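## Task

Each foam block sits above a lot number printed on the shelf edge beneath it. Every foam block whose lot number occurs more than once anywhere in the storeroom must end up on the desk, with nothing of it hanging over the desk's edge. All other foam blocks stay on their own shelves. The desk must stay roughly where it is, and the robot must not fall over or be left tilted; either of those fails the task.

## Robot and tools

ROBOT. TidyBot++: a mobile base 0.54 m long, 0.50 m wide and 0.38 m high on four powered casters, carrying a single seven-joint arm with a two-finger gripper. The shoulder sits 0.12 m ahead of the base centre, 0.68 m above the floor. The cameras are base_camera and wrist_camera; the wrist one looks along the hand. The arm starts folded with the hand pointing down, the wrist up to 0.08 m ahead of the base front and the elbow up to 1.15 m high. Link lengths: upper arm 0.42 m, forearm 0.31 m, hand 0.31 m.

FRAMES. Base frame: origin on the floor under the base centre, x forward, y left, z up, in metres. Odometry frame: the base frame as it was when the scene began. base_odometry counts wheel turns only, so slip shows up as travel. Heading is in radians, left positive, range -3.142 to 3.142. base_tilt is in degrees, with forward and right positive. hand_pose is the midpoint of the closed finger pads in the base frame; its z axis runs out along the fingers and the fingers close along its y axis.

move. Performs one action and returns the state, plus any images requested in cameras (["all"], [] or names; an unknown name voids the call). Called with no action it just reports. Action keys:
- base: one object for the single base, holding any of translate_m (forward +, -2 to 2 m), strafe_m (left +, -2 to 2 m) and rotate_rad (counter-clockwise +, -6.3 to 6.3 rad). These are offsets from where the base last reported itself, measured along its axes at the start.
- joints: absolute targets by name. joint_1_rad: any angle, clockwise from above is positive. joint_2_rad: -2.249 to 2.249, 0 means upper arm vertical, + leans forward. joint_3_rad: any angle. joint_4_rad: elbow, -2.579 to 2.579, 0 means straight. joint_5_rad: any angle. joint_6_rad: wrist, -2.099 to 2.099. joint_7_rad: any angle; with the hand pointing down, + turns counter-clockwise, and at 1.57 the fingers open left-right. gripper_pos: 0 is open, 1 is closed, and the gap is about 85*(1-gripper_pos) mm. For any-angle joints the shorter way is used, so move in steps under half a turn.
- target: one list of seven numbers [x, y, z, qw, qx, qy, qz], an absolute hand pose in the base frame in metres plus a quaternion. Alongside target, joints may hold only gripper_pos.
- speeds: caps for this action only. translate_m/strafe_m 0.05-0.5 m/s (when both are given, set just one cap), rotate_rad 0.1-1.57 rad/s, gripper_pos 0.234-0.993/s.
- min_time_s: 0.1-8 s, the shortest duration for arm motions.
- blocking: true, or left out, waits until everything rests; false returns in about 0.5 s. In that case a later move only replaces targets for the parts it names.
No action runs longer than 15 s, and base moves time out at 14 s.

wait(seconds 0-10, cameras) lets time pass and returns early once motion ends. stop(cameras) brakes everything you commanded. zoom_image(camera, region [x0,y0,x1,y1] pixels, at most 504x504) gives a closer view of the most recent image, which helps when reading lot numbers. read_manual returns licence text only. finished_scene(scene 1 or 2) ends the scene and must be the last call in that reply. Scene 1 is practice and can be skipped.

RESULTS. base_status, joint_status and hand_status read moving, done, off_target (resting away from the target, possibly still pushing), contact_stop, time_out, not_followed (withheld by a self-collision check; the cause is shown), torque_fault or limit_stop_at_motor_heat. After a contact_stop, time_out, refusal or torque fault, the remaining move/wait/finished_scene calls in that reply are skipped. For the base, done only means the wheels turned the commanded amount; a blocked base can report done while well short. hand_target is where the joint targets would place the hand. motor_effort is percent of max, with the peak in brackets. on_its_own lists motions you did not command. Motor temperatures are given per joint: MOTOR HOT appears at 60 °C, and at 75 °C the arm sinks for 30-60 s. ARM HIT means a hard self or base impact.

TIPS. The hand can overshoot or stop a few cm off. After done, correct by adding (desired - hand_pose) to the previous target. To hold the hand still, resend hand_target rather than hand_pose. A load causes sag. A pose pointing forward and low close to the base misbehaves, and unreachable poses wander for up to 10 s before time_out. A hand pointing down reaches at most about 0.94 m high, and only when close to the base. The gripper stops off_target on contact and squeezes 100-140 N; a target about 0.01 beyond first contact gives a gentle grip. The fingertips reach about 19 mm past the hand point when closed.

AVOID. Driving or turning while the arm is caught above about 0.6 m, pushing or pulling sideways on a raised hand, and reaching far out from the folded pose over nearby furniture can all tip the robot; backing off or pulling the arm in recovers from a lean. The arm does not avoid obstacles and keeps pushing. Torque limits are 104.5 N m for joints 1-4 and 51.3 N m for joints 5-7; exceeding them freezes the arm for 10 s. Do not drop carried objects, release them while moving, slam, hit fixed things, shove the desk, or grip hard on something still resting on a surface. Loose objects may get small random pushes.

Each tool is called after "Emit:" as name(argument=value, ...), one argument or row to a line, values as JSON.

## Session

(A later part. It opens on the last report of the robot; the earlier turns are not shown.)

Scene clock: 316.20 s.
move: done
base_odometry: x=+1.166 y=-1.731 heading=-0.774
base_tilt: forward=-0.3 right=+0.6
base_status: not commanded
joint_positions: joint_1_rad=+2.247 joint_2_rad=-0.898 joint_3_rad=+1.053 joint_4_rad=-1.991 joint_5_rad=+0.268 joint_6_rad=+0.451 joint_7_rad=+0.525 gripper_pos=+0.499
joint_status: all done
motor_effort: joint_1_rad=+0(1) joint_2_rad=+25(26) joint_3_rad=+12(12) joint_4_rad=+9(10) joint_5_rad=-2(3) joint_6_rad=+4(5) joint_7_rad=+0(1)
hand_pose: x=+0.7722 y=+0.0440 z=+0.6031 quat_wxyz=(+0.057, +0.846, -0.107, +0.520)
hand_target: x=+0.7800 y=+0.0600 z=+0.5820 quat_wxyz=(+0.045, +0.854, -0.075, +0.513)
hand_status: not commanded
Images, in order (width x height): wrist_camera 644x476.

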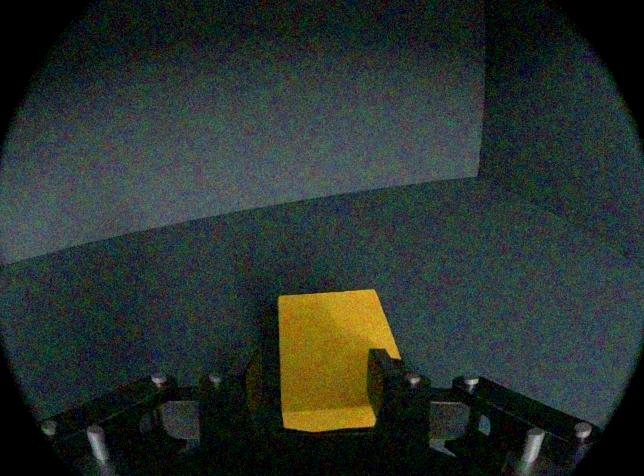

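Emit:
move(
  joints={"gripper_pos":0},
)

Emit:
move(
  target=[0.777, 0.054, 0.545, 0.048, 0.852, -0.088, 0.513],
  min_time_s=1.5,
  cameras=["wrist_camera"],
)

Scene clock: 317.63 s.
move: done
base_odometry: x=+1.166 y=-1.731 heading=-0.774
base_tilt: forward=-0.3 right=+0.6
base_status: not commanded
joint_positions: joint_1_rad=+2.247 joint_2_rad=-0.898 joint_3_rad=+1.053 joint_4_rad=-1.991 joint_5_rad=+0.268 joint_6_rad=+0.451 joint_7_rad=+0.525 gripper_pos=+0.000
joint_status: all done
motor_effort: joint_1_rad=+0(1) joint_2_rad=+26(26) joint_3_rad=+12(12) joint_4_rad=+9(10) joint_5_rad=-2(3) joint_6_rad=+5(5) joint_7_rad=+0(1)
hand_pose: x=+0.7722 y=+0.0440 z=+0.6031 quat_wxyz=(+0.057, +0.846, -0.107, +0.520)
hand_target: x=+0.7800 y=+0.0600 z=+0.5820 quat_wxyz=(+0.045, +0.854, -0.075, +0.513)
hand_status: not commanded
pictures: none

Scene clock: 319.33 s.
move: done
base_odometry: x=+1.166 y=-1.731 heading=-0.774
base_tilt: forward=-0.3 right=+0.6
base_status: not commanded
joint_positions: joint_1_rad=+2.249 joint_2_rad=-1.010 joint_3_rad=+1.054 joint_4_rad=-1.991 joint_5_rad=+0.268 joint_6_rad=+0.514 joint_7_rad=+0.487 gripper_pos=+0.000
joint_status: not commanded
motor_effort: joint_1_rad=+0(1) joint_2_rad=+27(28) joint_3_rad=+12(13) joint_4_rad=+7(9) joint_5_rad=-3(3) joint_6_rad=+4(5) joint_7_rad=+0(1)
hand_pose: x=+0.7736 y=+0.0492 z=+0.5618 quat_wxyz=(+0.066, +0.853, -0.084, +0.511)
hand_target: x=+0.7770 y=+0.0540 z=+0.5450 quat_wxyz=(+0.048, +0.852, -0.088, +0.513)
hand_status: done (0.018 m and 2.2 deg from the pose sent, 0.059 m and 2.6 deg at the start)
Images, in order (width x height): wrist_camera 644x476.

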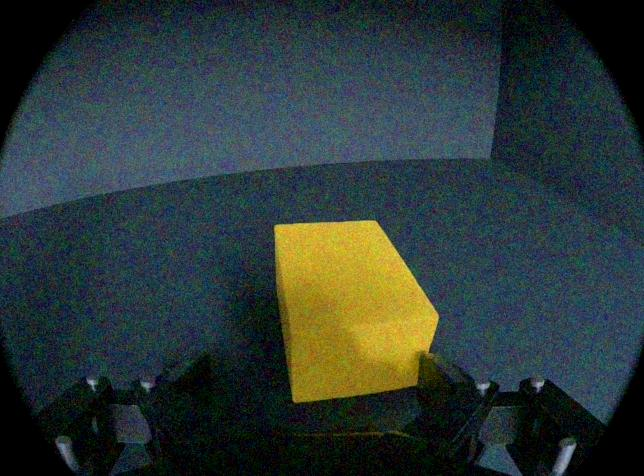

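Emit:
move(
  target=[0.772, 0.036, 0.540, 0.045, 0.854, -0.075, 0.513],
  min_time_s=1,
  cameras=["wrist_camera"],
)

Emit:
move(
  target=[0.805, 0.032, 0.535, 0.040, 0.856, -0.065, 0.513],
  min_time_s=1,
  cameras=["wrist_camera"],
)

Scene clock: 320.77 s.
move: done
base_odometry: x=+1.166 y=-1.731 heading=-0.774
base_tilt: forward=-0.3 right=+0.6
base_status: not commanded
joint_positions: joint_1_rad=+2.282 joint_2_rad=-1.033 joint_3_rad=+1.063 joint_4_rad=-2.002 joint_5_rad=+0.268 joint_6_rad=+0.616 joint_7_rad=+0.456 gripper_pos=+0.000
joint_status: not commanded
motor_effort: joint_1_rad=-1(1) joint_2_rad=+28(28) joint_3_rad=+13(13) joint_4_rad=+6(8) joint_5_rad=-3(4) joint_6_rad=+4(4) joint_7_rad=+0(1)
hand_pose: x=+0.7821 y=+0.0445 z=+0.5648 quat_wxyz=(+0.044, +0.843, -0.085, +0.529)
hand_target: x=+0.7720 y=+0.0360 z=+0.5400 quat_wxyz=(+0.045, +0.854, -0.075, +0.513)
hand_status: done (0.028 m and 2.4 deg from the pose sent, 0.026 m and 2.6 deg at the start)
Images, in order (width x height): wrist_camera 644x476.

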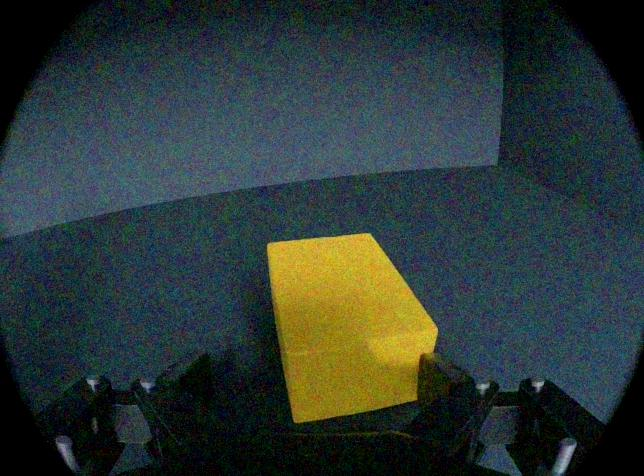

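Scene clock: 322.07 s.
move: done
base_odometry: x=+1.166 y=-1.731 heading=-0.774
base_tilt: forward=-0.3 right=+0.6
base_status: not commanded
joint_positions: joint_1_rad=+2.351 joint_2_rad=-1.049 joint_3_rad=+1.063 joint_4_rad=-1.952 joint_5_rad=+0.291 joint_6_rad=+0.616 joint_7_rad=+0.432 gripper_pos=+0.000
joint_status: not commanded
motor_effort: joint_1_rad=-1(1) joint_2_rad=+28(28) joint_3_rad=+13(13) joint_4_rad=+7(8) joint_5_rad=-4(4) joint_6_rad=+4(5) joint_7_rad=+0(1)
hand_pose: x=+0.8017 y=+0.0163 z=+0.5671 quat_wxyz=(+0.051, +0.839, -0.097, +0.533)
hand_target: x=+0.8050 y=+0.0321 z=+0.5350 quat_wxyz=(+0.040, +0.855, -0.065, +0.513)
hand_status: done (0.036 m and 4.9 deg from the pose sent, 0.040 m and 3.3 deg at the start)
Images, in order (width x height): wrist_camera 644x476.

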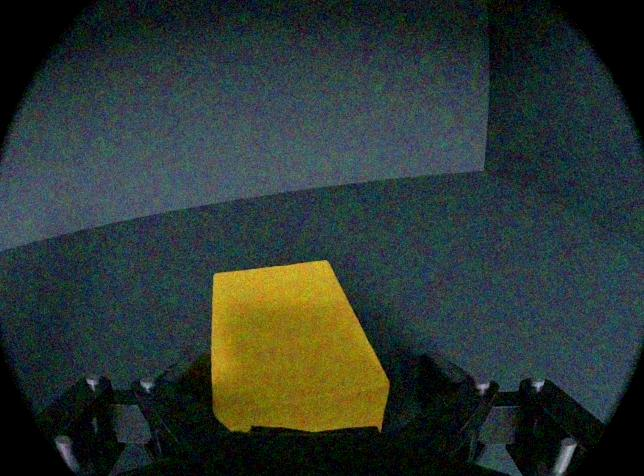

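Emit:
move(
  target=[0.80, 0.036, 0.515, 0.045, 0.856, -0.07, 0.513],
  min_time_s=1,
  cameras=["wrist_camera"],
)

Emit:
move(
  joints={"gripper_pos":0.42},
  speeds={"gripper_pos":0.234},
  cameras=["wrist_camera"],
)

Scene clock: 323.57 s.
move: done
base_odometry: x=+1.166 y=-1.731 heading=-0.774
base_tilt: forward=-0.3 right=+0.6
base_status: not commanded
joint_positions: joint_1_rad=+2.351 joint_2_rad=-1.089 joint_3_rad=+1.063 joint_4_rad=-1.952 joint_5_rad=+0.291 joint_6_rad=+0.618 joint_7_rad=+0.425 gripper_pos=+0.000
joint_status: not commanded
motor_effort: joint_1_rad=-1(2) joint_2_rad=+25(29) joint_3_rad=+10(13) joint_4_rad=+6(8) joint_5_rad=-1(4) joint_6_rad=+3(4) joint_7_rad=+0(1)
hand_pose: x=+0.7985 y=+0.0133 z=+0.5481 quat_wxyz=(+0.062, +0.845, -0.091, +0.523)
hand_target: x=+0.8000 y=+0.0360 z=+0.5150 quat_wxyz=(+0.045, +0.855, -0.070, +0.512)
hand_status: done (0.040 m and 3.5 deg from the pose sent, 0.056 m and 4.3 deg at the start)
Images, in order (width x height): wrist_camera 644x476.

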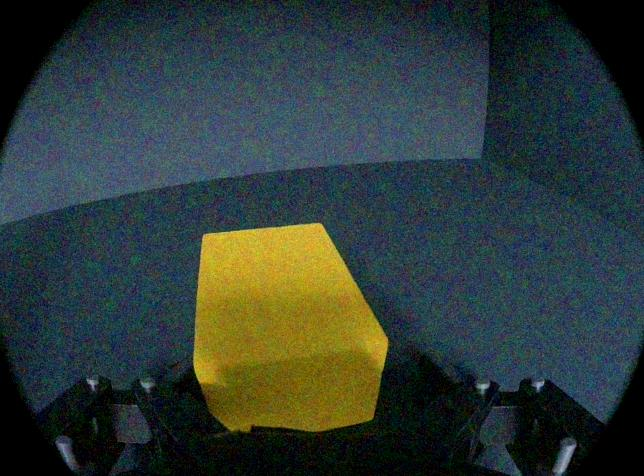

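Scene clock: 326.13 s.
move: off_target
base_odometry: x=+1.166 y=-1.731 heading=-0.774
base_tilt: forward=-0.3 right=+0.6
base_status: not commanded
joint_positions: joint_1_rad=+2.351 joint_2_rad=-1.089 joint_3_rad=+1.068 joint_4_rad=-1.950 joint_5_rad=+0.291 joint_6_rad=+0.627 joint_7_rad=+0.425 gripper_pos=+0.368
joint_status: gripper_pos off_target (ended at +0.368, target +0.420)
motor_effort: joint_1_rad=+0(1) joint_2_rad=+22(24) joint_3_rad=+7(10) joint_4_rad=+4(6) joint_5_rad=+0(2) joint_6_rad=+1(3) joint_7_rad=+0(1)
hand_pose: x=+0.8006 y=+0.0140 z=+0.5517 quat_wxyz=(+0.060, +0.843, -0.089, +0.527)
hand_target: x=+0.8000 y=+0.0360 z=+0.5150 quat_wxyz=(+0.045, +0.855, -0.070, +0.512)
hand_status: not commanded
Images, in order (width x height): wrist_camera 644x476.

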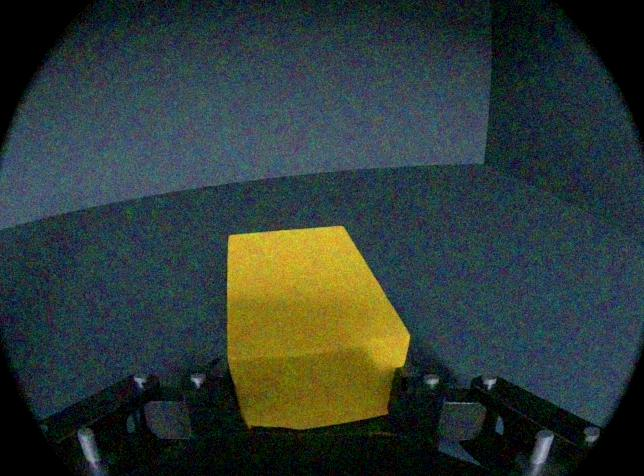

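Emit:
move(
  target=[0.79, 0.04, 0.60, 0.045, 0.854, -0.075, 0.513],
  min_time_s=1.5,
  cameras=["wrist_camera"],
)

Emit:
move(
  target=[0.65, 0.07, 0.68, 0.045, 0.854, -0.075, 0.513],
  min_time_s=1.5,
)

Emit:
move(
  target=[0.50, 0.05, 0.75, 0.074, 0.856, -0.128, 0.495],
  min_time_s=2,
  cameras=["wrist_camera"],
)

Scene clock: 328.87 s.
move: done
base_odometry: x=+1.166 y=-1.731 heading=-0.774
base_tilt: forward=-0.3 right=+0.6
base_status: not commanded
joint_positions: joint_1_rad=+2.340 joint_2_rad=-0.915 joint_3_rad=+1.059 joint_4_rad=-1.950 joint_5_rad=+0.349 joint_6_rad=+0.556 joint_7_rad=+0.425 gripper_pos=+0.368
joint_status: not commanded
motor_effort: joint_1_rad=+0(2) joint_2_rad=+27(30) joint_3_rad=+12(14) joint_4_rad=+10(10) joint_5_rad=-3(4) joint_6_rad=+4(5) joint_7_rad=+0(1)
hand_pose: x=+0.8007 y=+0.0242 z=+0.6163 quat_wxyz=(+0.027, +0.833, -0.114, +0.541)
hand_target: x=+0.7900 y=+0.0400 z=+0.6000 quat_wxyz=(+0.045, +0.854, -0.075, +0.513)
hand_status: done (0.025 m and 6.4 deg from the pose sent, 0.056 m and 3.1 deg at the start)
Images, in order (width x height): wrist_camera 644x476.

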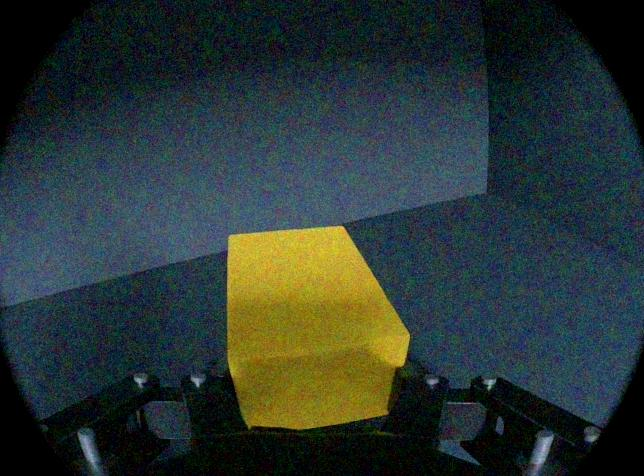

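Scene clock: 330.67 s.
move: done
base_odometry: x=+1.166 y=-1.731 heading=-0.774
base_tilt: forward=-0.3 right=+0.6
base_status: not commanded
joint_positions: joint_1_rad=+1.875 joint_2_rad=-0.569 joint_3_rad=+1.259 joint_4_rad=-2.227 joint_5_rad=+0.256 joint_6_rad=+0.392 joint_7_rad=+0.783 gripper_pos=+0.368
joint_status: not commanded
motor_effort: joint_1_rad=-1(2) joint_2_rad=+16(28) joint_3_rad=+8(12) joint_4_rad=+12(13) joint_5_rad=-2(3) joint_6_rad=+6(7) joint_7_rad=+0(1)
hand_pose: x=+0.6680 y=+0.0943 z=+0.6909 quat_wxyz=(+0.028, +0.846, -0.042, +0.530)
hand_target: x=+0.6500 y=+0.0700 z=+0.6800 quat_wxyz=(+0.045, +0.854, -0.075, +0.513)
hand_status: done (0.032 m and 4.7 deg from the pose sent, 0.170 m and 6.4 deg at the start)
pictures: none

Scene clock: 332.97 s.
move: done
base_odometry: x=+1.166 y=-1.731 heading=-0.774
base_tilt: forward=-0.4 right=+0.6
base_status: not commanded
joint_positions: joint_1_rad=+0.918 joint_2_rad=-0.606 joint_3_rad=+2.150 joint_4_rad=-2.334 joint_5_rad=-0.175 joint_6_rad=-0.115 joint_7_rad=+1.199 gripper_pos=+0.368
joint_status: not commanded
motor_effort: joint_1_rad=+0(1) joint_2_rad=+5(17) joint_3_rad=+7(9) joint_4_rad=+16(16) joint_5_rad=+1(2) joint_6_rad=+9(9) joint_7_rad=+0(1)
hand_pose: x=+0.5222 y=+0.0578 z=+0.7760 quat_wxyz=(+0.070, +0.842, -0.111, +0.523)
hand_target: x=+0.5000 y=+0.0500 z=+0.7500 quat_wxyz=(+0.074, +0.856, -0.128, +0.495)
hand_status: done (0.035 m and 4.2 deg from the pose sent, 0.184 m and 11.9 deg at the start)
Images, in order (width x height): wrist_camera 644x476.

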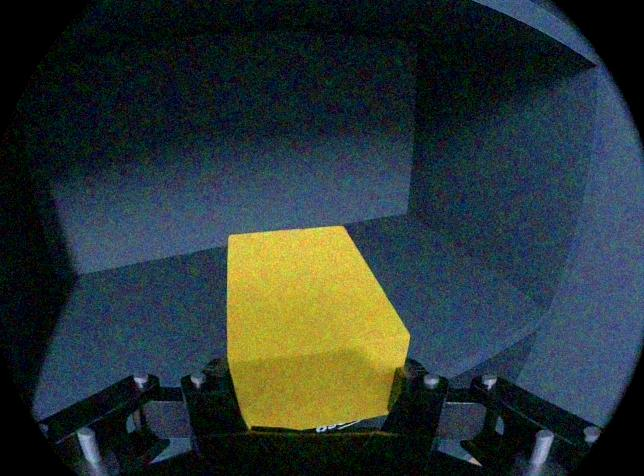

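Emit:
move(
  base={"translate_m":-0.4},
)

Emit:
move(
  base={"translate_m":-1.45,"strafe_m":-0.27},
  joints={"joint_1_rad":-0.06,"joint_2_rad":-1.2,"joint_3_rad":3.11,"joint_4_rad":-2.3,"joint_5_rad":-0.05,"joint_6_rad":-0.55,"joint_7_rad":1.57},
  min_time_s=3,
  cameras=["wrist_camera"],
)

Emit:
move(
  base={"rotate_rad":1.57},
  cameras=["all"],
)

Scene clock: 335.20 s.
move: done
base_odometry: x=+0.880 y=-1.452 heading=-0.775
base_tilt: forward=-0.3 right=+0.6
base_status: done
joint_positions: joint_1_rad=+0.909 joint_2_rad=-0.616 joint_3_rad=+2.153 joint_4_rad=-2.340 joint_5_rad=-0.177 joint_6_rad=-0.123 joint_7_rad=+1.201 gripper_pos=+0.368
joint_status: not commanded
motor_effort: joint_1_rad=+0(2) joint_2_rad=+6(6) joint_3_rad=+7(8) joint_4_rad=+16(17) joint_5_rad=+1(1) joint_6_rad=+8(9) joint_7_rad=+0(0)
hand_pose: x=+0.5182 y=+0.0592 z=+0.7736 quat_wxyz=(+0.073, +0.843, -0.108, +0.522)
hand_target: x=+0.5000 y=+0.0500 z=+0.7500 quat_wxyz=(+0.074, +0.856, -0.128, +0.495)
hand_status: not commanded
pictures: none

Scene clock: 339.03 s.
move: done
base_odometry: x=-0.345 y=-0.630 heading=-0.776
base_tilt: forward=-0.4 right=+0.6
base_status: done
joint_positions: joint_1_rad=-0.044 joint_2_rad=-1.180 joint_3_rad=+3.096 joint_4_rad=-2.327 joint_5_rad=-0.119 joint_6_rad=-0.494 joint_7_rad=+1.526 gripper_pos=+0.368
joint_status: all done
motor_effort: joint_1_rad=+0(2) joint_2_rad=+10(14) joint_3_rad=+2(8) joint_4_rad=+19(19) joint_5_rad=+0(2) joint_6_rad=+9(10) joint_7_rad=+0(1)
hand_pose: x=+0.3243 y=+0.0430 z=+0.9489 quat_wxyz=(-0.077, +0.731, +0.002, +0.678)
hand_target: x=+0.3154 y=+0.0315 z=+0.9517 quat_wxyz=(-0.038, +0.734, +0.029, +0.677)
hand_status: not commanded
Images, in order (width x height): wrist_camera 644x476.

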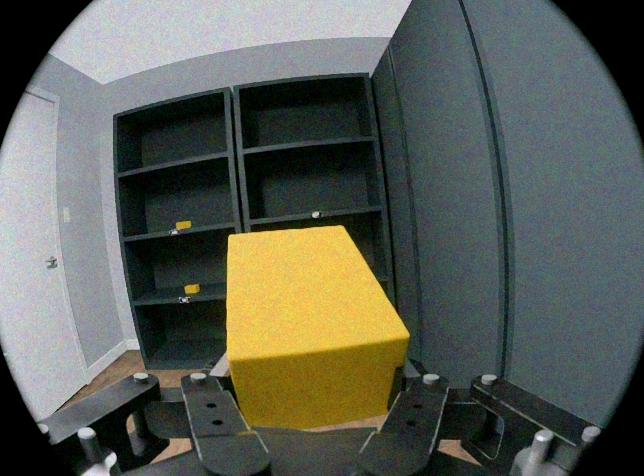

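Scene clock: 341.33 s.
move: done
base_odometry: x=-0.345 y=-0.630 heading=+0.794
base_tilt: forward=-0.4 right=+0.6
base_status: done
joint_positions: joint_1_rad=-0.047 joint_2_rad=-1.180 joint_3_rad=+3.096 joint_4_rad=-2.327 joint_5_rad=-0.117 joint_6_rad=-0.494 joint_7_rad=+1.527 gripper_pos=+0.368
joint_status: not commanded
motor_effort: joint_1_rad=+0(1) joint_2_rad=+11(12) joint_3_rad=+2(2) joint_4_rad=+19(20) joint_5_rad=+0(1) joint_6_rad=+10(10) joint_7_rad=+0(1)
hand_pose: x=+0.3242 y=+0.0431 z=+0.9487 quat_wxyz=(-0.077, +0.732, +0.003, +0.677)
hand_target: x=+0.3154 y=+0.0315 z=+0.9517 quat_wxyz=(-0.038, +0.734, +0.029, +0.677)
hand_status: not commanded
pictures: base_camera, wrist_camera
Images, in order (width x height): base_camera 644x364, wrist_camera 644x476.

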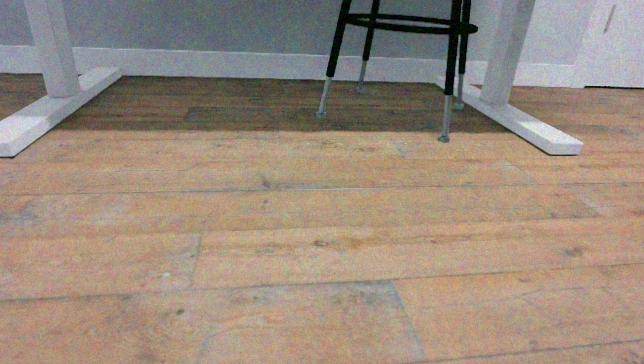

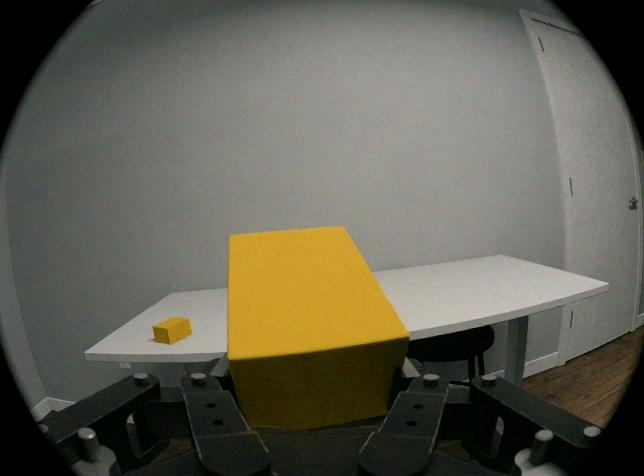

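Emit:
move(
  base={"translate_m":0.36},
)

Emit:
move(
  target=[0.62, 0.0, 0.95, 0, 0.84, 0, 0.543],
  min_time_s=2.5,
)

Emit:
move(
  target=[0.65, 0.0, 0.82, 0, 0.84, 0, 0.543],
  min_time_s=2,
  cameras=["wrist_camera"],
)

Emit:
move(
  target=[0.65, 0.0, 0.775, 0, 0.84, 0, 0.543],
  min_time_s=1.5,
)

Emit:
move(
  target=[0.65, 0.0, 0.76, 0, 0.84, 0, 0.543],
  min_time_s=1,
)

Emit:
move(
  target=[0.65, 0.0, 0.747, 0, 0.84, 0, 0.543],
  min_time_s=1,
  cameras=["wrist_camera"],
)

Scene clock: 343.43 s.
move: done
base_odometry: x=-0.092 y=-0.373 heading=+0.794
base_tilt: forward=-0.3 right=+0.6
base_status: done
joint_positions: joint_1_rad=-0.047 joint_2_rad=-1.182 joint_3_rad=+3.096 joint_4_rad=-2.326 joint_5_rad=-0.117 joint_6_rad=-0.496 joint_7_rad=+1.527 gripper_pos=+0.368
joint_status: not commanded
motor_effort: joint_1_rad=+0(1) joint_2_rad=+11(14) joint_3_rad=+2(2) joint_4_rad=+19(20) joint_5_rad=+0(1) joint_6_rad=+10(10) joint_7_rad=+0(1)
hand_pose: x=+0.3234 y=+0.0431 z=+0.9494 quat_wxyz=(-0.077, +0.731, +0.003, +0.678)
hand_target: x=+0.3154 y=+0.0315 z=+0.9517 quat_wxyz=(-0.038, +0.734, +0.029, +0.677)
hand_status: not commanded
pictures: none

Scene clock: 346.23 s.
move: done
base_odometry: x=-0.092 y=-0.373 heading=+0.794
base_tilt: forward=-0.3 right=+0.6
base_status: not commanded
joint_positions: joint_1_rad=-0.030 joint_2_rad=-0.250 joint_3_rad=+3.137 joint_4_rad=-1.878 joint_5_rad=-0.070 joint_6_rad=-0.447 joint_7_rad=+1.530 gripper_pos=+0.368
joint_status: not commanded
motor_effort: joint_1_rad=+0(1) joint_2_rad=-11(13) joint_3_rad=+0(2) joint_4_rad=+19(20) joint_5_rad=+0(1) joint_6_rad=+8(10) joint_7_rad=+0(1)
hand_pose: x=+0.6005 y=+0.0274 z=+0.9214 quat_wxyz=(-0.047, +0.861, -0.022, +0.507)
hand_target: x=+0.6200 y=+0.0000 z=+0.9500 quat_wxyz=(+0.000, +0.840, +0.000, +0.543)
hand_status: done (0.044 m and 7.7 deg from the pose sent, 0.300 m and 21.8 deg at the start)
pictures: none

Scene clock: 348.87 s.
move: done
base_odometry: x=-0.092 y=-0.373 heading=+0.794
base_tilt: forward=-0.3 right=+0.6
base_status: not commanded
joint_positions: joint_1_rad=-0.030 joint_2_rad=-0.093 joint_3_rad=+3.157 joint_4_rad=-2.110 joint_5_rad=-0.047 joint_6_rad=+0.021 joint_7_rad=+1.530 gripper_pos=+0.368
joint_status: not commanded
motor_effort: joint_1_rad=+0(1) joint_2_rad=-15(15) joint_3_rad=+0(1) joint_4_rad=+18(20) joint_5_rad=+1(1) joint_6_rad=+8(9) joint_7_rad=+0(1)
hand_pose: x=+0.6474 y=+0.0086 z=+0.8368 quat_wxyz=(-0.028, +0.840, -0.031, +0.541)
hand_target: x=+0.6500 y=+0.0000 z=+0.8200 quat_wxyz=(+0.000, +0.840, +0.000, +0.543)
hand_status: done (0.019 m and 4.8 deg from the pose sent, 0.116 m and 7.7 deg at the start)
Images, in order (width x height): wrist_camera 644x476.

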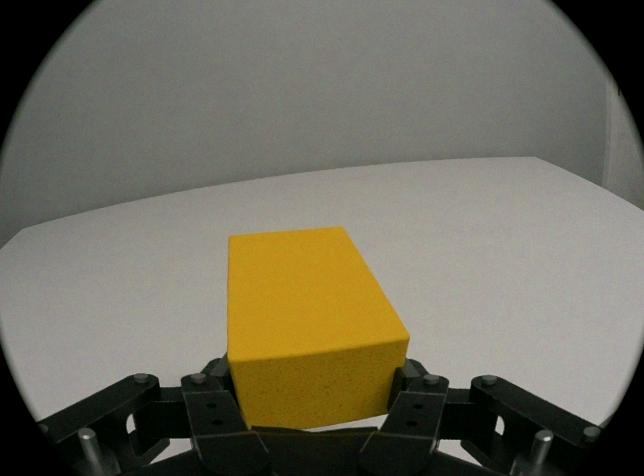

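Scene clock: 350.67 s.
move: done
base_odometry: x=-0.092 y=-0.373 heading=+0.794
base_tilt: forward=-0.3 right=+0.6
base_status: not commanded
joint_positions: joint_1_rad=-0.025 joint_2_rad=-0.021 joint_3_rad=+3.157 joint_4_rad=-2.211 joint_5_rad=-0.047 joint_6_rad=+0.197 joint_7_rad=+1.530 gripper_pos=+0.368
joint_status: not commanded
motor_effort: joint_1_rad=+0(1) joint_2_rad=-15(16) joint_3_rad=+0(1) joint_4_rad=+16(18) joint_5_rad=+1(1) joint_6_rad=+9(10) joint_7_rad=+0(1)
hand_pose: x=+0.6504 y=+0.0035 z=+0.7927 quat_wxyz=(-0.022, +0.839, -0.035, +0.543)
hand_target: x=+0.6500 y=+0.0000 z=+0.7750 quat_wxyz=(+0.000, +0.840, +0.000, +0.543)
hand_status: done (0.018 m and 4.7 deg from the pose sent, 0.062 m and 4.8 deg at the start)
pictures: none

Scene clock: 351.97 s.
move: done
base_odometry: x=-0.092 y=-0.373 heading=+0.794
base_tilt: forward=-0.3 right=+0.6
base_status: not commanded
joint_positions: joint_1_rad=-0.024 joint_2_rad=+0.008 joint_3_rad=+3.157 joint_4_rad=-2.242 joint_5_rad=-0.047 joint_6_rad=+0.260 joint_7_rad=+1.530 gripper_pos=+0.368
joint_status: not commanded
motor_effort: joint_1_rad=+0(1) joint_2_rad=-16(16) joint_3_rad=+0(0) joint_4_rad=+16(17) joint_5_rad=+1(1) joint_6_rad=+9(9) joint_7_rad=+0(1)
hand_pose: x=+0.6515 y=+0.0022 z=+0.7783 quat_wxyz=(-0.020, +0.838, -0.035, +0.544)
hand_target: x=+0.6500 y=+0.0000 z=+0.7600 quat_wxyz=(+0.000, +0.840, +0.000, +0.543)
hand_status: done (0.018 m and 4.7 deg from the pose sent, 0.033 m and 4.7 deg at the start)
pictures: none

Scene clock: 353.27 s.
move: done
base_odometry: x=-0.092 y=-0.373 heading=+0.794
base_tilt: forward=-0.3 right=+0.6
base_status: not commanded
joint_positions: joint_1_rad=-0.023 joint_2_rad=+0.036 joint_3_rad=+3.157 joint_4_rad=-2.268 joint_5_rad=-0.047 joint_6_rad=+0.315 joint_7_rad=+1.530 gripper_pos=+0.368
joint_status: not commanded
motor_effort: joint_1_rad=+0(1) joint_2_rad=-16(17) joint_3_rad=+0(0) joint_4_rad=+16(16) joint_5_rad=+1(1) joint_6_rad=+9(9) joint_7_rad=+0(1)
hand_pose: x=+0.6522 y=+0.0010 z=+0.7649 quat_wxyz=(-0.019, +0.838, -0.036, +0.544)
hand_target: x=+0.6500 y=+0.0000 z=+0.7470 quat_wxyz=(+0.000, +0.840, +0.000, +0.543)
hand_status: done (0.018 m and 4.7 deg from the pose sent, 0.031 m and 4.7 deg at the start)
Images, in order (width x height): wrist_camera 644x476.

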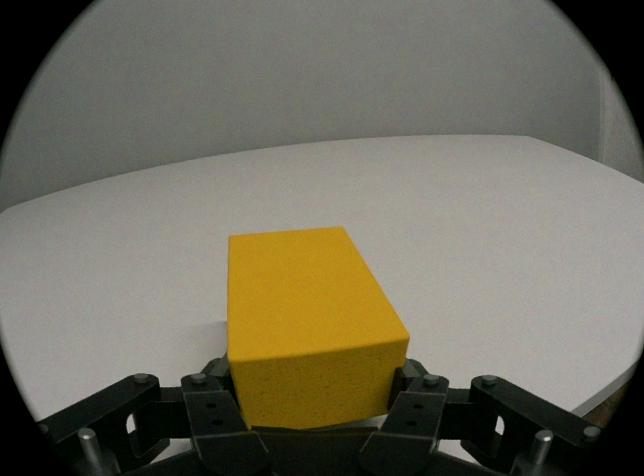

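Emit:
move(
  target=[0.65, 0.0, 0.736, 0, 0.84, 0, 0.543],
  min_time_s=1,
)

Emit:
move(
  target=[0.65, 0.0, 0.726, 0, 0.84, 0, 0.543],
  min_time_s=1,
  cameras=["wrist_camera"],
)

Scene clock: 354.70 s.
move: done
base_odometry: x=-0.092 y=-0.373 heading=+0.794
base_tilt: forward=-0.3 right=+0.6
base_status: not commanded
joint_positions: joint_1_rad=-0.022 joint_2_rad=+0.062 joint_3_rad=+3.157 joint_4_rad=-2.290 joint_5_rad=-0.047 joint_6_rad=+0.362 joint_7_rad=+1.530 gripper_pos=+0.368
joint_status: not commanded
motor_effort: joint_1_rad=-1(1) joint_2_rad=-17(17) joint_3_rad=+0(0) joint_4_rad=+15(16) joint_5_rad=+1(1) joint_6_rad=+8(9) joint_7_rad=+0(1)
hand_pose: x=+0.6528 y=+0.0002 z=+0.7536 quat_wxyz=(-0.018, +0.838, -0.036, +0.544)
hand_target: x=+0.6500 y=+0.0000 z=+0.7360 quat_wxyz=(+0.000, +0.840, +0.000, +0.543)
hand_status: done (0.018 m and 4.6 deg from the pose sent, 0.029 m and 4.7 deg at the start)
pictures: none

Scene clock: 356.00 s.
move: done
base_odometry: x=-0.092 y=-0.373 heading=+0.794
base_tilt: forward=-0.3 right=+0.6
base_status: not commanded
joint_positions: joint_1_rad=-0.022 joint_2_rad=+0.086 joint_3_rad=+3.157 joint_4_rad=-2.308 joint_5_rad=-0.047 joint_6_rad=+0.408 joint_7_rad=+1.530 gripper_pos=+0.368
joint_status: not commanded
motor_effort: joint_1_rad=+0(1) joint_2_rad=-16(17) joint_3_rad=+0(0) joint_4_rad=+14(16) joint_5_rad=+1(1) joint_6_rad=+8(9) joint_7_rad=-1(1)
hand_pose: x=+0.6537 y=-0.0004 z=+0.7447 quat_wxyz=(-0.016, +0.837, -0.036, +0.546)
hand_target: x=+0.6500 y=+0.0000 z=+0.7260 quat_wxyz=(+0.000, +0.840, +0.000, +0.543)
hand_status: done (0.019 m and 4.6 deg from the pose sent, 0.028 m and 4.6 deg at the start)
Images, in order (width x height): wrist_camera 644x476.

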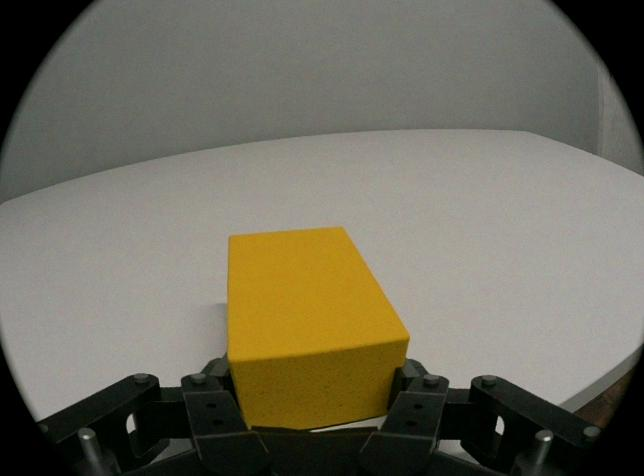

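Emit:
move(
  target=[0.65, 0.0, 0.715, 0, 0.84, 0, 0.543],
  min_time_s=1,
)

Emit:
move(
  target=[0.65, 0.0, 0.706, 0, 0.84, 0, 0.543],
  min_time_s=1,
  cameras=["wrist_camera"],
)

Scene clock: 357.50 s.
move: done
base_odometry: x=-0.092 y=-0.373 heading=+0.794
base_tilt: forward=-0.3 right=+0.6
base_status: not commanded
joint_positions: joint_1_rad=-0.022 joint_2_rad=+0.106 joint_3_rad=+3.157 joint_4_rad=-2.322 joint_5_rad=-0.047 joint_6_rad=+0.468 joint_7_rad=+1.530 gripper_pos=+0.368
joint_status: not commanded
motor_effort: joint_1_rad=-1(1) joint_2_rad=-15(17) joint_3_rad=+0(1) joint_4_rad=+13(15) joint_5_rad=+1(1) joint_6_rad=+7(9) joint_7_rad=-1(1)
hand_pose: x=+0.6572 y=-0.0012 z=+0.7443 quat_wxyz=(-0.015, +0.830, -0.036, +0.557)
hand_target: x=+0.6500 y=+0.0000 z=+0.7150 quat_wxyz=(+0.000, +0.840, +0.000, +0.543)
hand_status: done (0.030 m and 4.9 deg from the pose sent, 0.030 m and 4.6 deg at the start)
pictures: none

Scene clock: 358.80 s.
move: done
base_odometry: x=-0.092 y=-0.373 heading=+0.794
base_tilt: forward=-0.3 right=+0.6
base_status: not commanded
joint_positions: joint_1_rad=-0.022 joint_2_rad=+0.122 joint_3_rad=+3.157 joint_4_rad=-2.334 joint_5_rad=-0.047 joint_6_rad=+0.518 joint_7_rad=+1.530 gripper_pos=+0.368
joint_status: not commanded
motor_effort: joint_1_rad=+0(1) joint_2_rad=-14(16) joint_3_rad=+0(1) joint_4_rad=+12(14) joint_5_rad=+1(1) joint_6_rad=+6(8) joint_7_rad=+0(1)
hand_pose: x=+0.6598 y=-0.0018 z=+0.7439 quat_wxyz=(-0.015, +0.824, -0.036, +0.566)
hand_target: x=+0.6500 y=+0.0000 z=+0.7060 quat_wxyz=(+0.000, +0.840, +0.000, +0.543)
hand_status: done (0.039 m and 5.5 deg from the pose sent, 0.039 m and 4.9 deg at the start)
Images, in order (width x height): wrist_camera 644x476.

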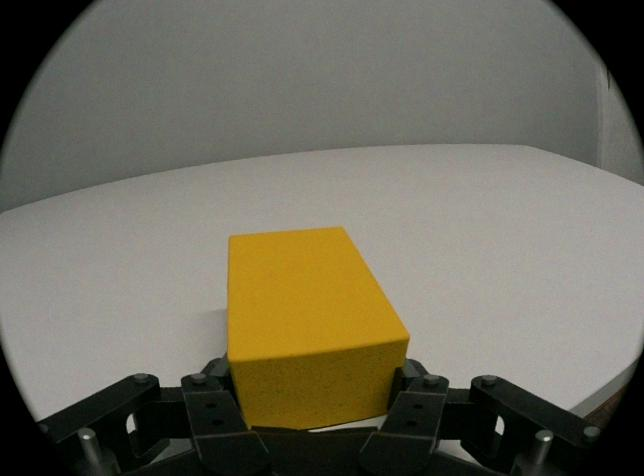

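Contact. Back off the pressure, release, and retreat.

Emit:
move(
  target=[0.65, 0.0, 0.724, 0, 0.84, 0, 0.543],
)

Emit:
move(
  joints={"gripper_pos":0},
  speeds={"gripper_pos":0.3},
)

Emit:
move(
  target=[0.57, 0.0, 0.81, 0, 0.84, 0, 0.543],
)

Emit:
move(
  base={"translate_m":-0.35},
  joints={"joint_1_rad":-0.06,"joint_2_rad":-1.2,"joint_3_rad":3.11,"joint_4_rad":-2.3,"joint_5_rad":-0.05,"joint_6_rad":-0.8,"joint_7_rad":1.57},
  cameras=["wrist_camera"],
)

Scene clock: 359.83 s.
move: done
base_odometry: x=-0.092 y=-0.373 heading=+0.794
base_tilt: forward=-0.3 right=+0.6
base_status: not commanded
joint_positions: joint_1_rad=-0.022 joint_2_rad=+0.117 joint_3_rad=+3.157 joint_4_rad=-2.334 joint_5_rad=-0.047 joint_6_rad=+0.508 joint_7_rad=+1.530 gripper_pos=+0.368
joint_status: not commanded
motor_effort: joint_1_rad=+0(0) joint_2_rad=-14(16) joint_3_rad=+0(1) joint_4_rad=+11(12) joint_5_rad=+0(1) joint_6_rad=+6(7) joint_7_rad=+0(1)
hand_pose: x=+0.6584 y=-0.0019 z=+0.7442 quat_wxyz=(-0.015, +0.825, -0.037, +0.564)
hand_target: x=+0.6500 y=+0.0000 z=+0.7240 quat_wxyz=(+0.000, +0.840, +0.000, +0.543)
hand_status: done (0.022 m and 5.4 deg from the pose sent, 0.022 m and 5.5 deg at the start)
pictures: none

Scene clock: 361.67 s.
move: done
base_odometry: x=-0.092 y=-0.373 heading=+0.794
base_tilt: forward=-0.3 right=+0.6
base_status: not commanded
joint_positions: joint_1_rad=-0.021 joint_2_rad=+0.117 joint_3_rad=+3.157 joint_4_rad=-2.334 joint_5_rad=-0.047 joint_6_rad=+0.508 joint_7_rad=+1.530 gripper_pos=+0.000
joint_status: all done
motor_effort: joint_1_rad=+0(1) joint_2_rad=-17(18) joint_3_rad=+0(1) joint_4_rad=+14(15) joint_5_rad=+1(1) joint_6_rad=+9(9) joint_7_rad=+0(1)
hand_pose: x=+0.6584 y=-0.0025 z=+0.7442 quat_wxyz=(-0.014, +0.825, -0.037, +0.564)
hand_target: x=+0.6500 y=+0.0000 z=+0.7240 quat_wxyz=(+0.000, +0.840, +0.000, +0.543)
hand_status: not commanded
pictures: none

Scene clock: 363.53 s.
move: done
base_odometry: x=-0.092 y=-0.373 heading=+0.794
base_tilt: forward=-0.3 right=+0.6
base_status: not commanded
joint_positions: joint_1_rad=-0.021 joint_2_rad=-0.250 joint_3_rad=+3.157 joint_4_rad=-2.334 joint_5_rad=-0.047 joint_6_rad=+0.134 joint_7_rad=+1.531 gripper_pos=+0.000
joint_status: not commanded
motor_effort: joint_1_rad=+0(1) joint_2_rad=-8(18) joint_3_rad=+0(1) joint_4_rad=+18(18) joint_5_rad=+1(1) joint_6_rad=+8(9) joint_7_rad=+0(1)
hand_pose: x=+0.5781 y=+0.0017 z=+0.8197 quat_wxyz=(-0.025, +0.827, -0.036, +0.560)
hand_target: x=+0.5700 y=+0.0000 z=+0.8100 quat_wxyz=(+0.000, +0.840, +0.000, +0.543)
hand_status: done (0.013 m and 5.6 deg from the pose sent, 0.110 m and 5.4 deg at the start)
pictures: none

Scene clock: 366.10 s.
move: done
base_odometry: x=-0.338 y=-0.623 heading=+0.794
base_tilt: forward=-0.4 right=+0.6
base_status: done
joint_positions: joint_1_rad=-0.040 joint_2_rad=-1.172 joint_3_rad=+3.127 joint_4_rad=-2.329 joint_5_rad=-0.047 joint_6_rad=-0.742 joint_7_rad=+1.531 gripper_pos=+0.000
joint_status: all done
motor_effort: joint_1_rad=+0(2) joint_2_rad=+11(13) joint_3_rad=+1(2) joint_4_rad=+18(20) joint_5_rad=+1(2) joint_6_rad=+9(10) joint_7_rad=+0(1)
hand_pose: x=+0.3127 y=+0.0226 z=+0.8714 quat_wxyz=(-0.042, +0.813, +0.001, +0.581)
hand_target: x=+0.2996 y=+0.0312 z=+0.8757 quat_wxyz=(-0.034, +0.813, +0.034, +0.581)
hand_status: not commanded
Images, in order (width x height): wrist_camera 644x476.

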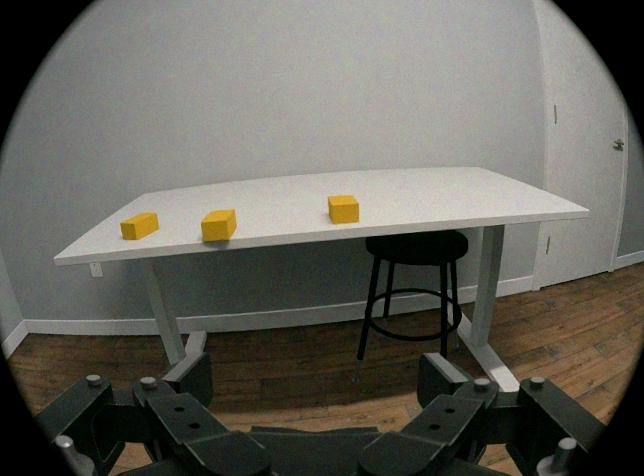

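Emit:
finished_scene(
  scene=2,
)

The scene is finished: the task was done.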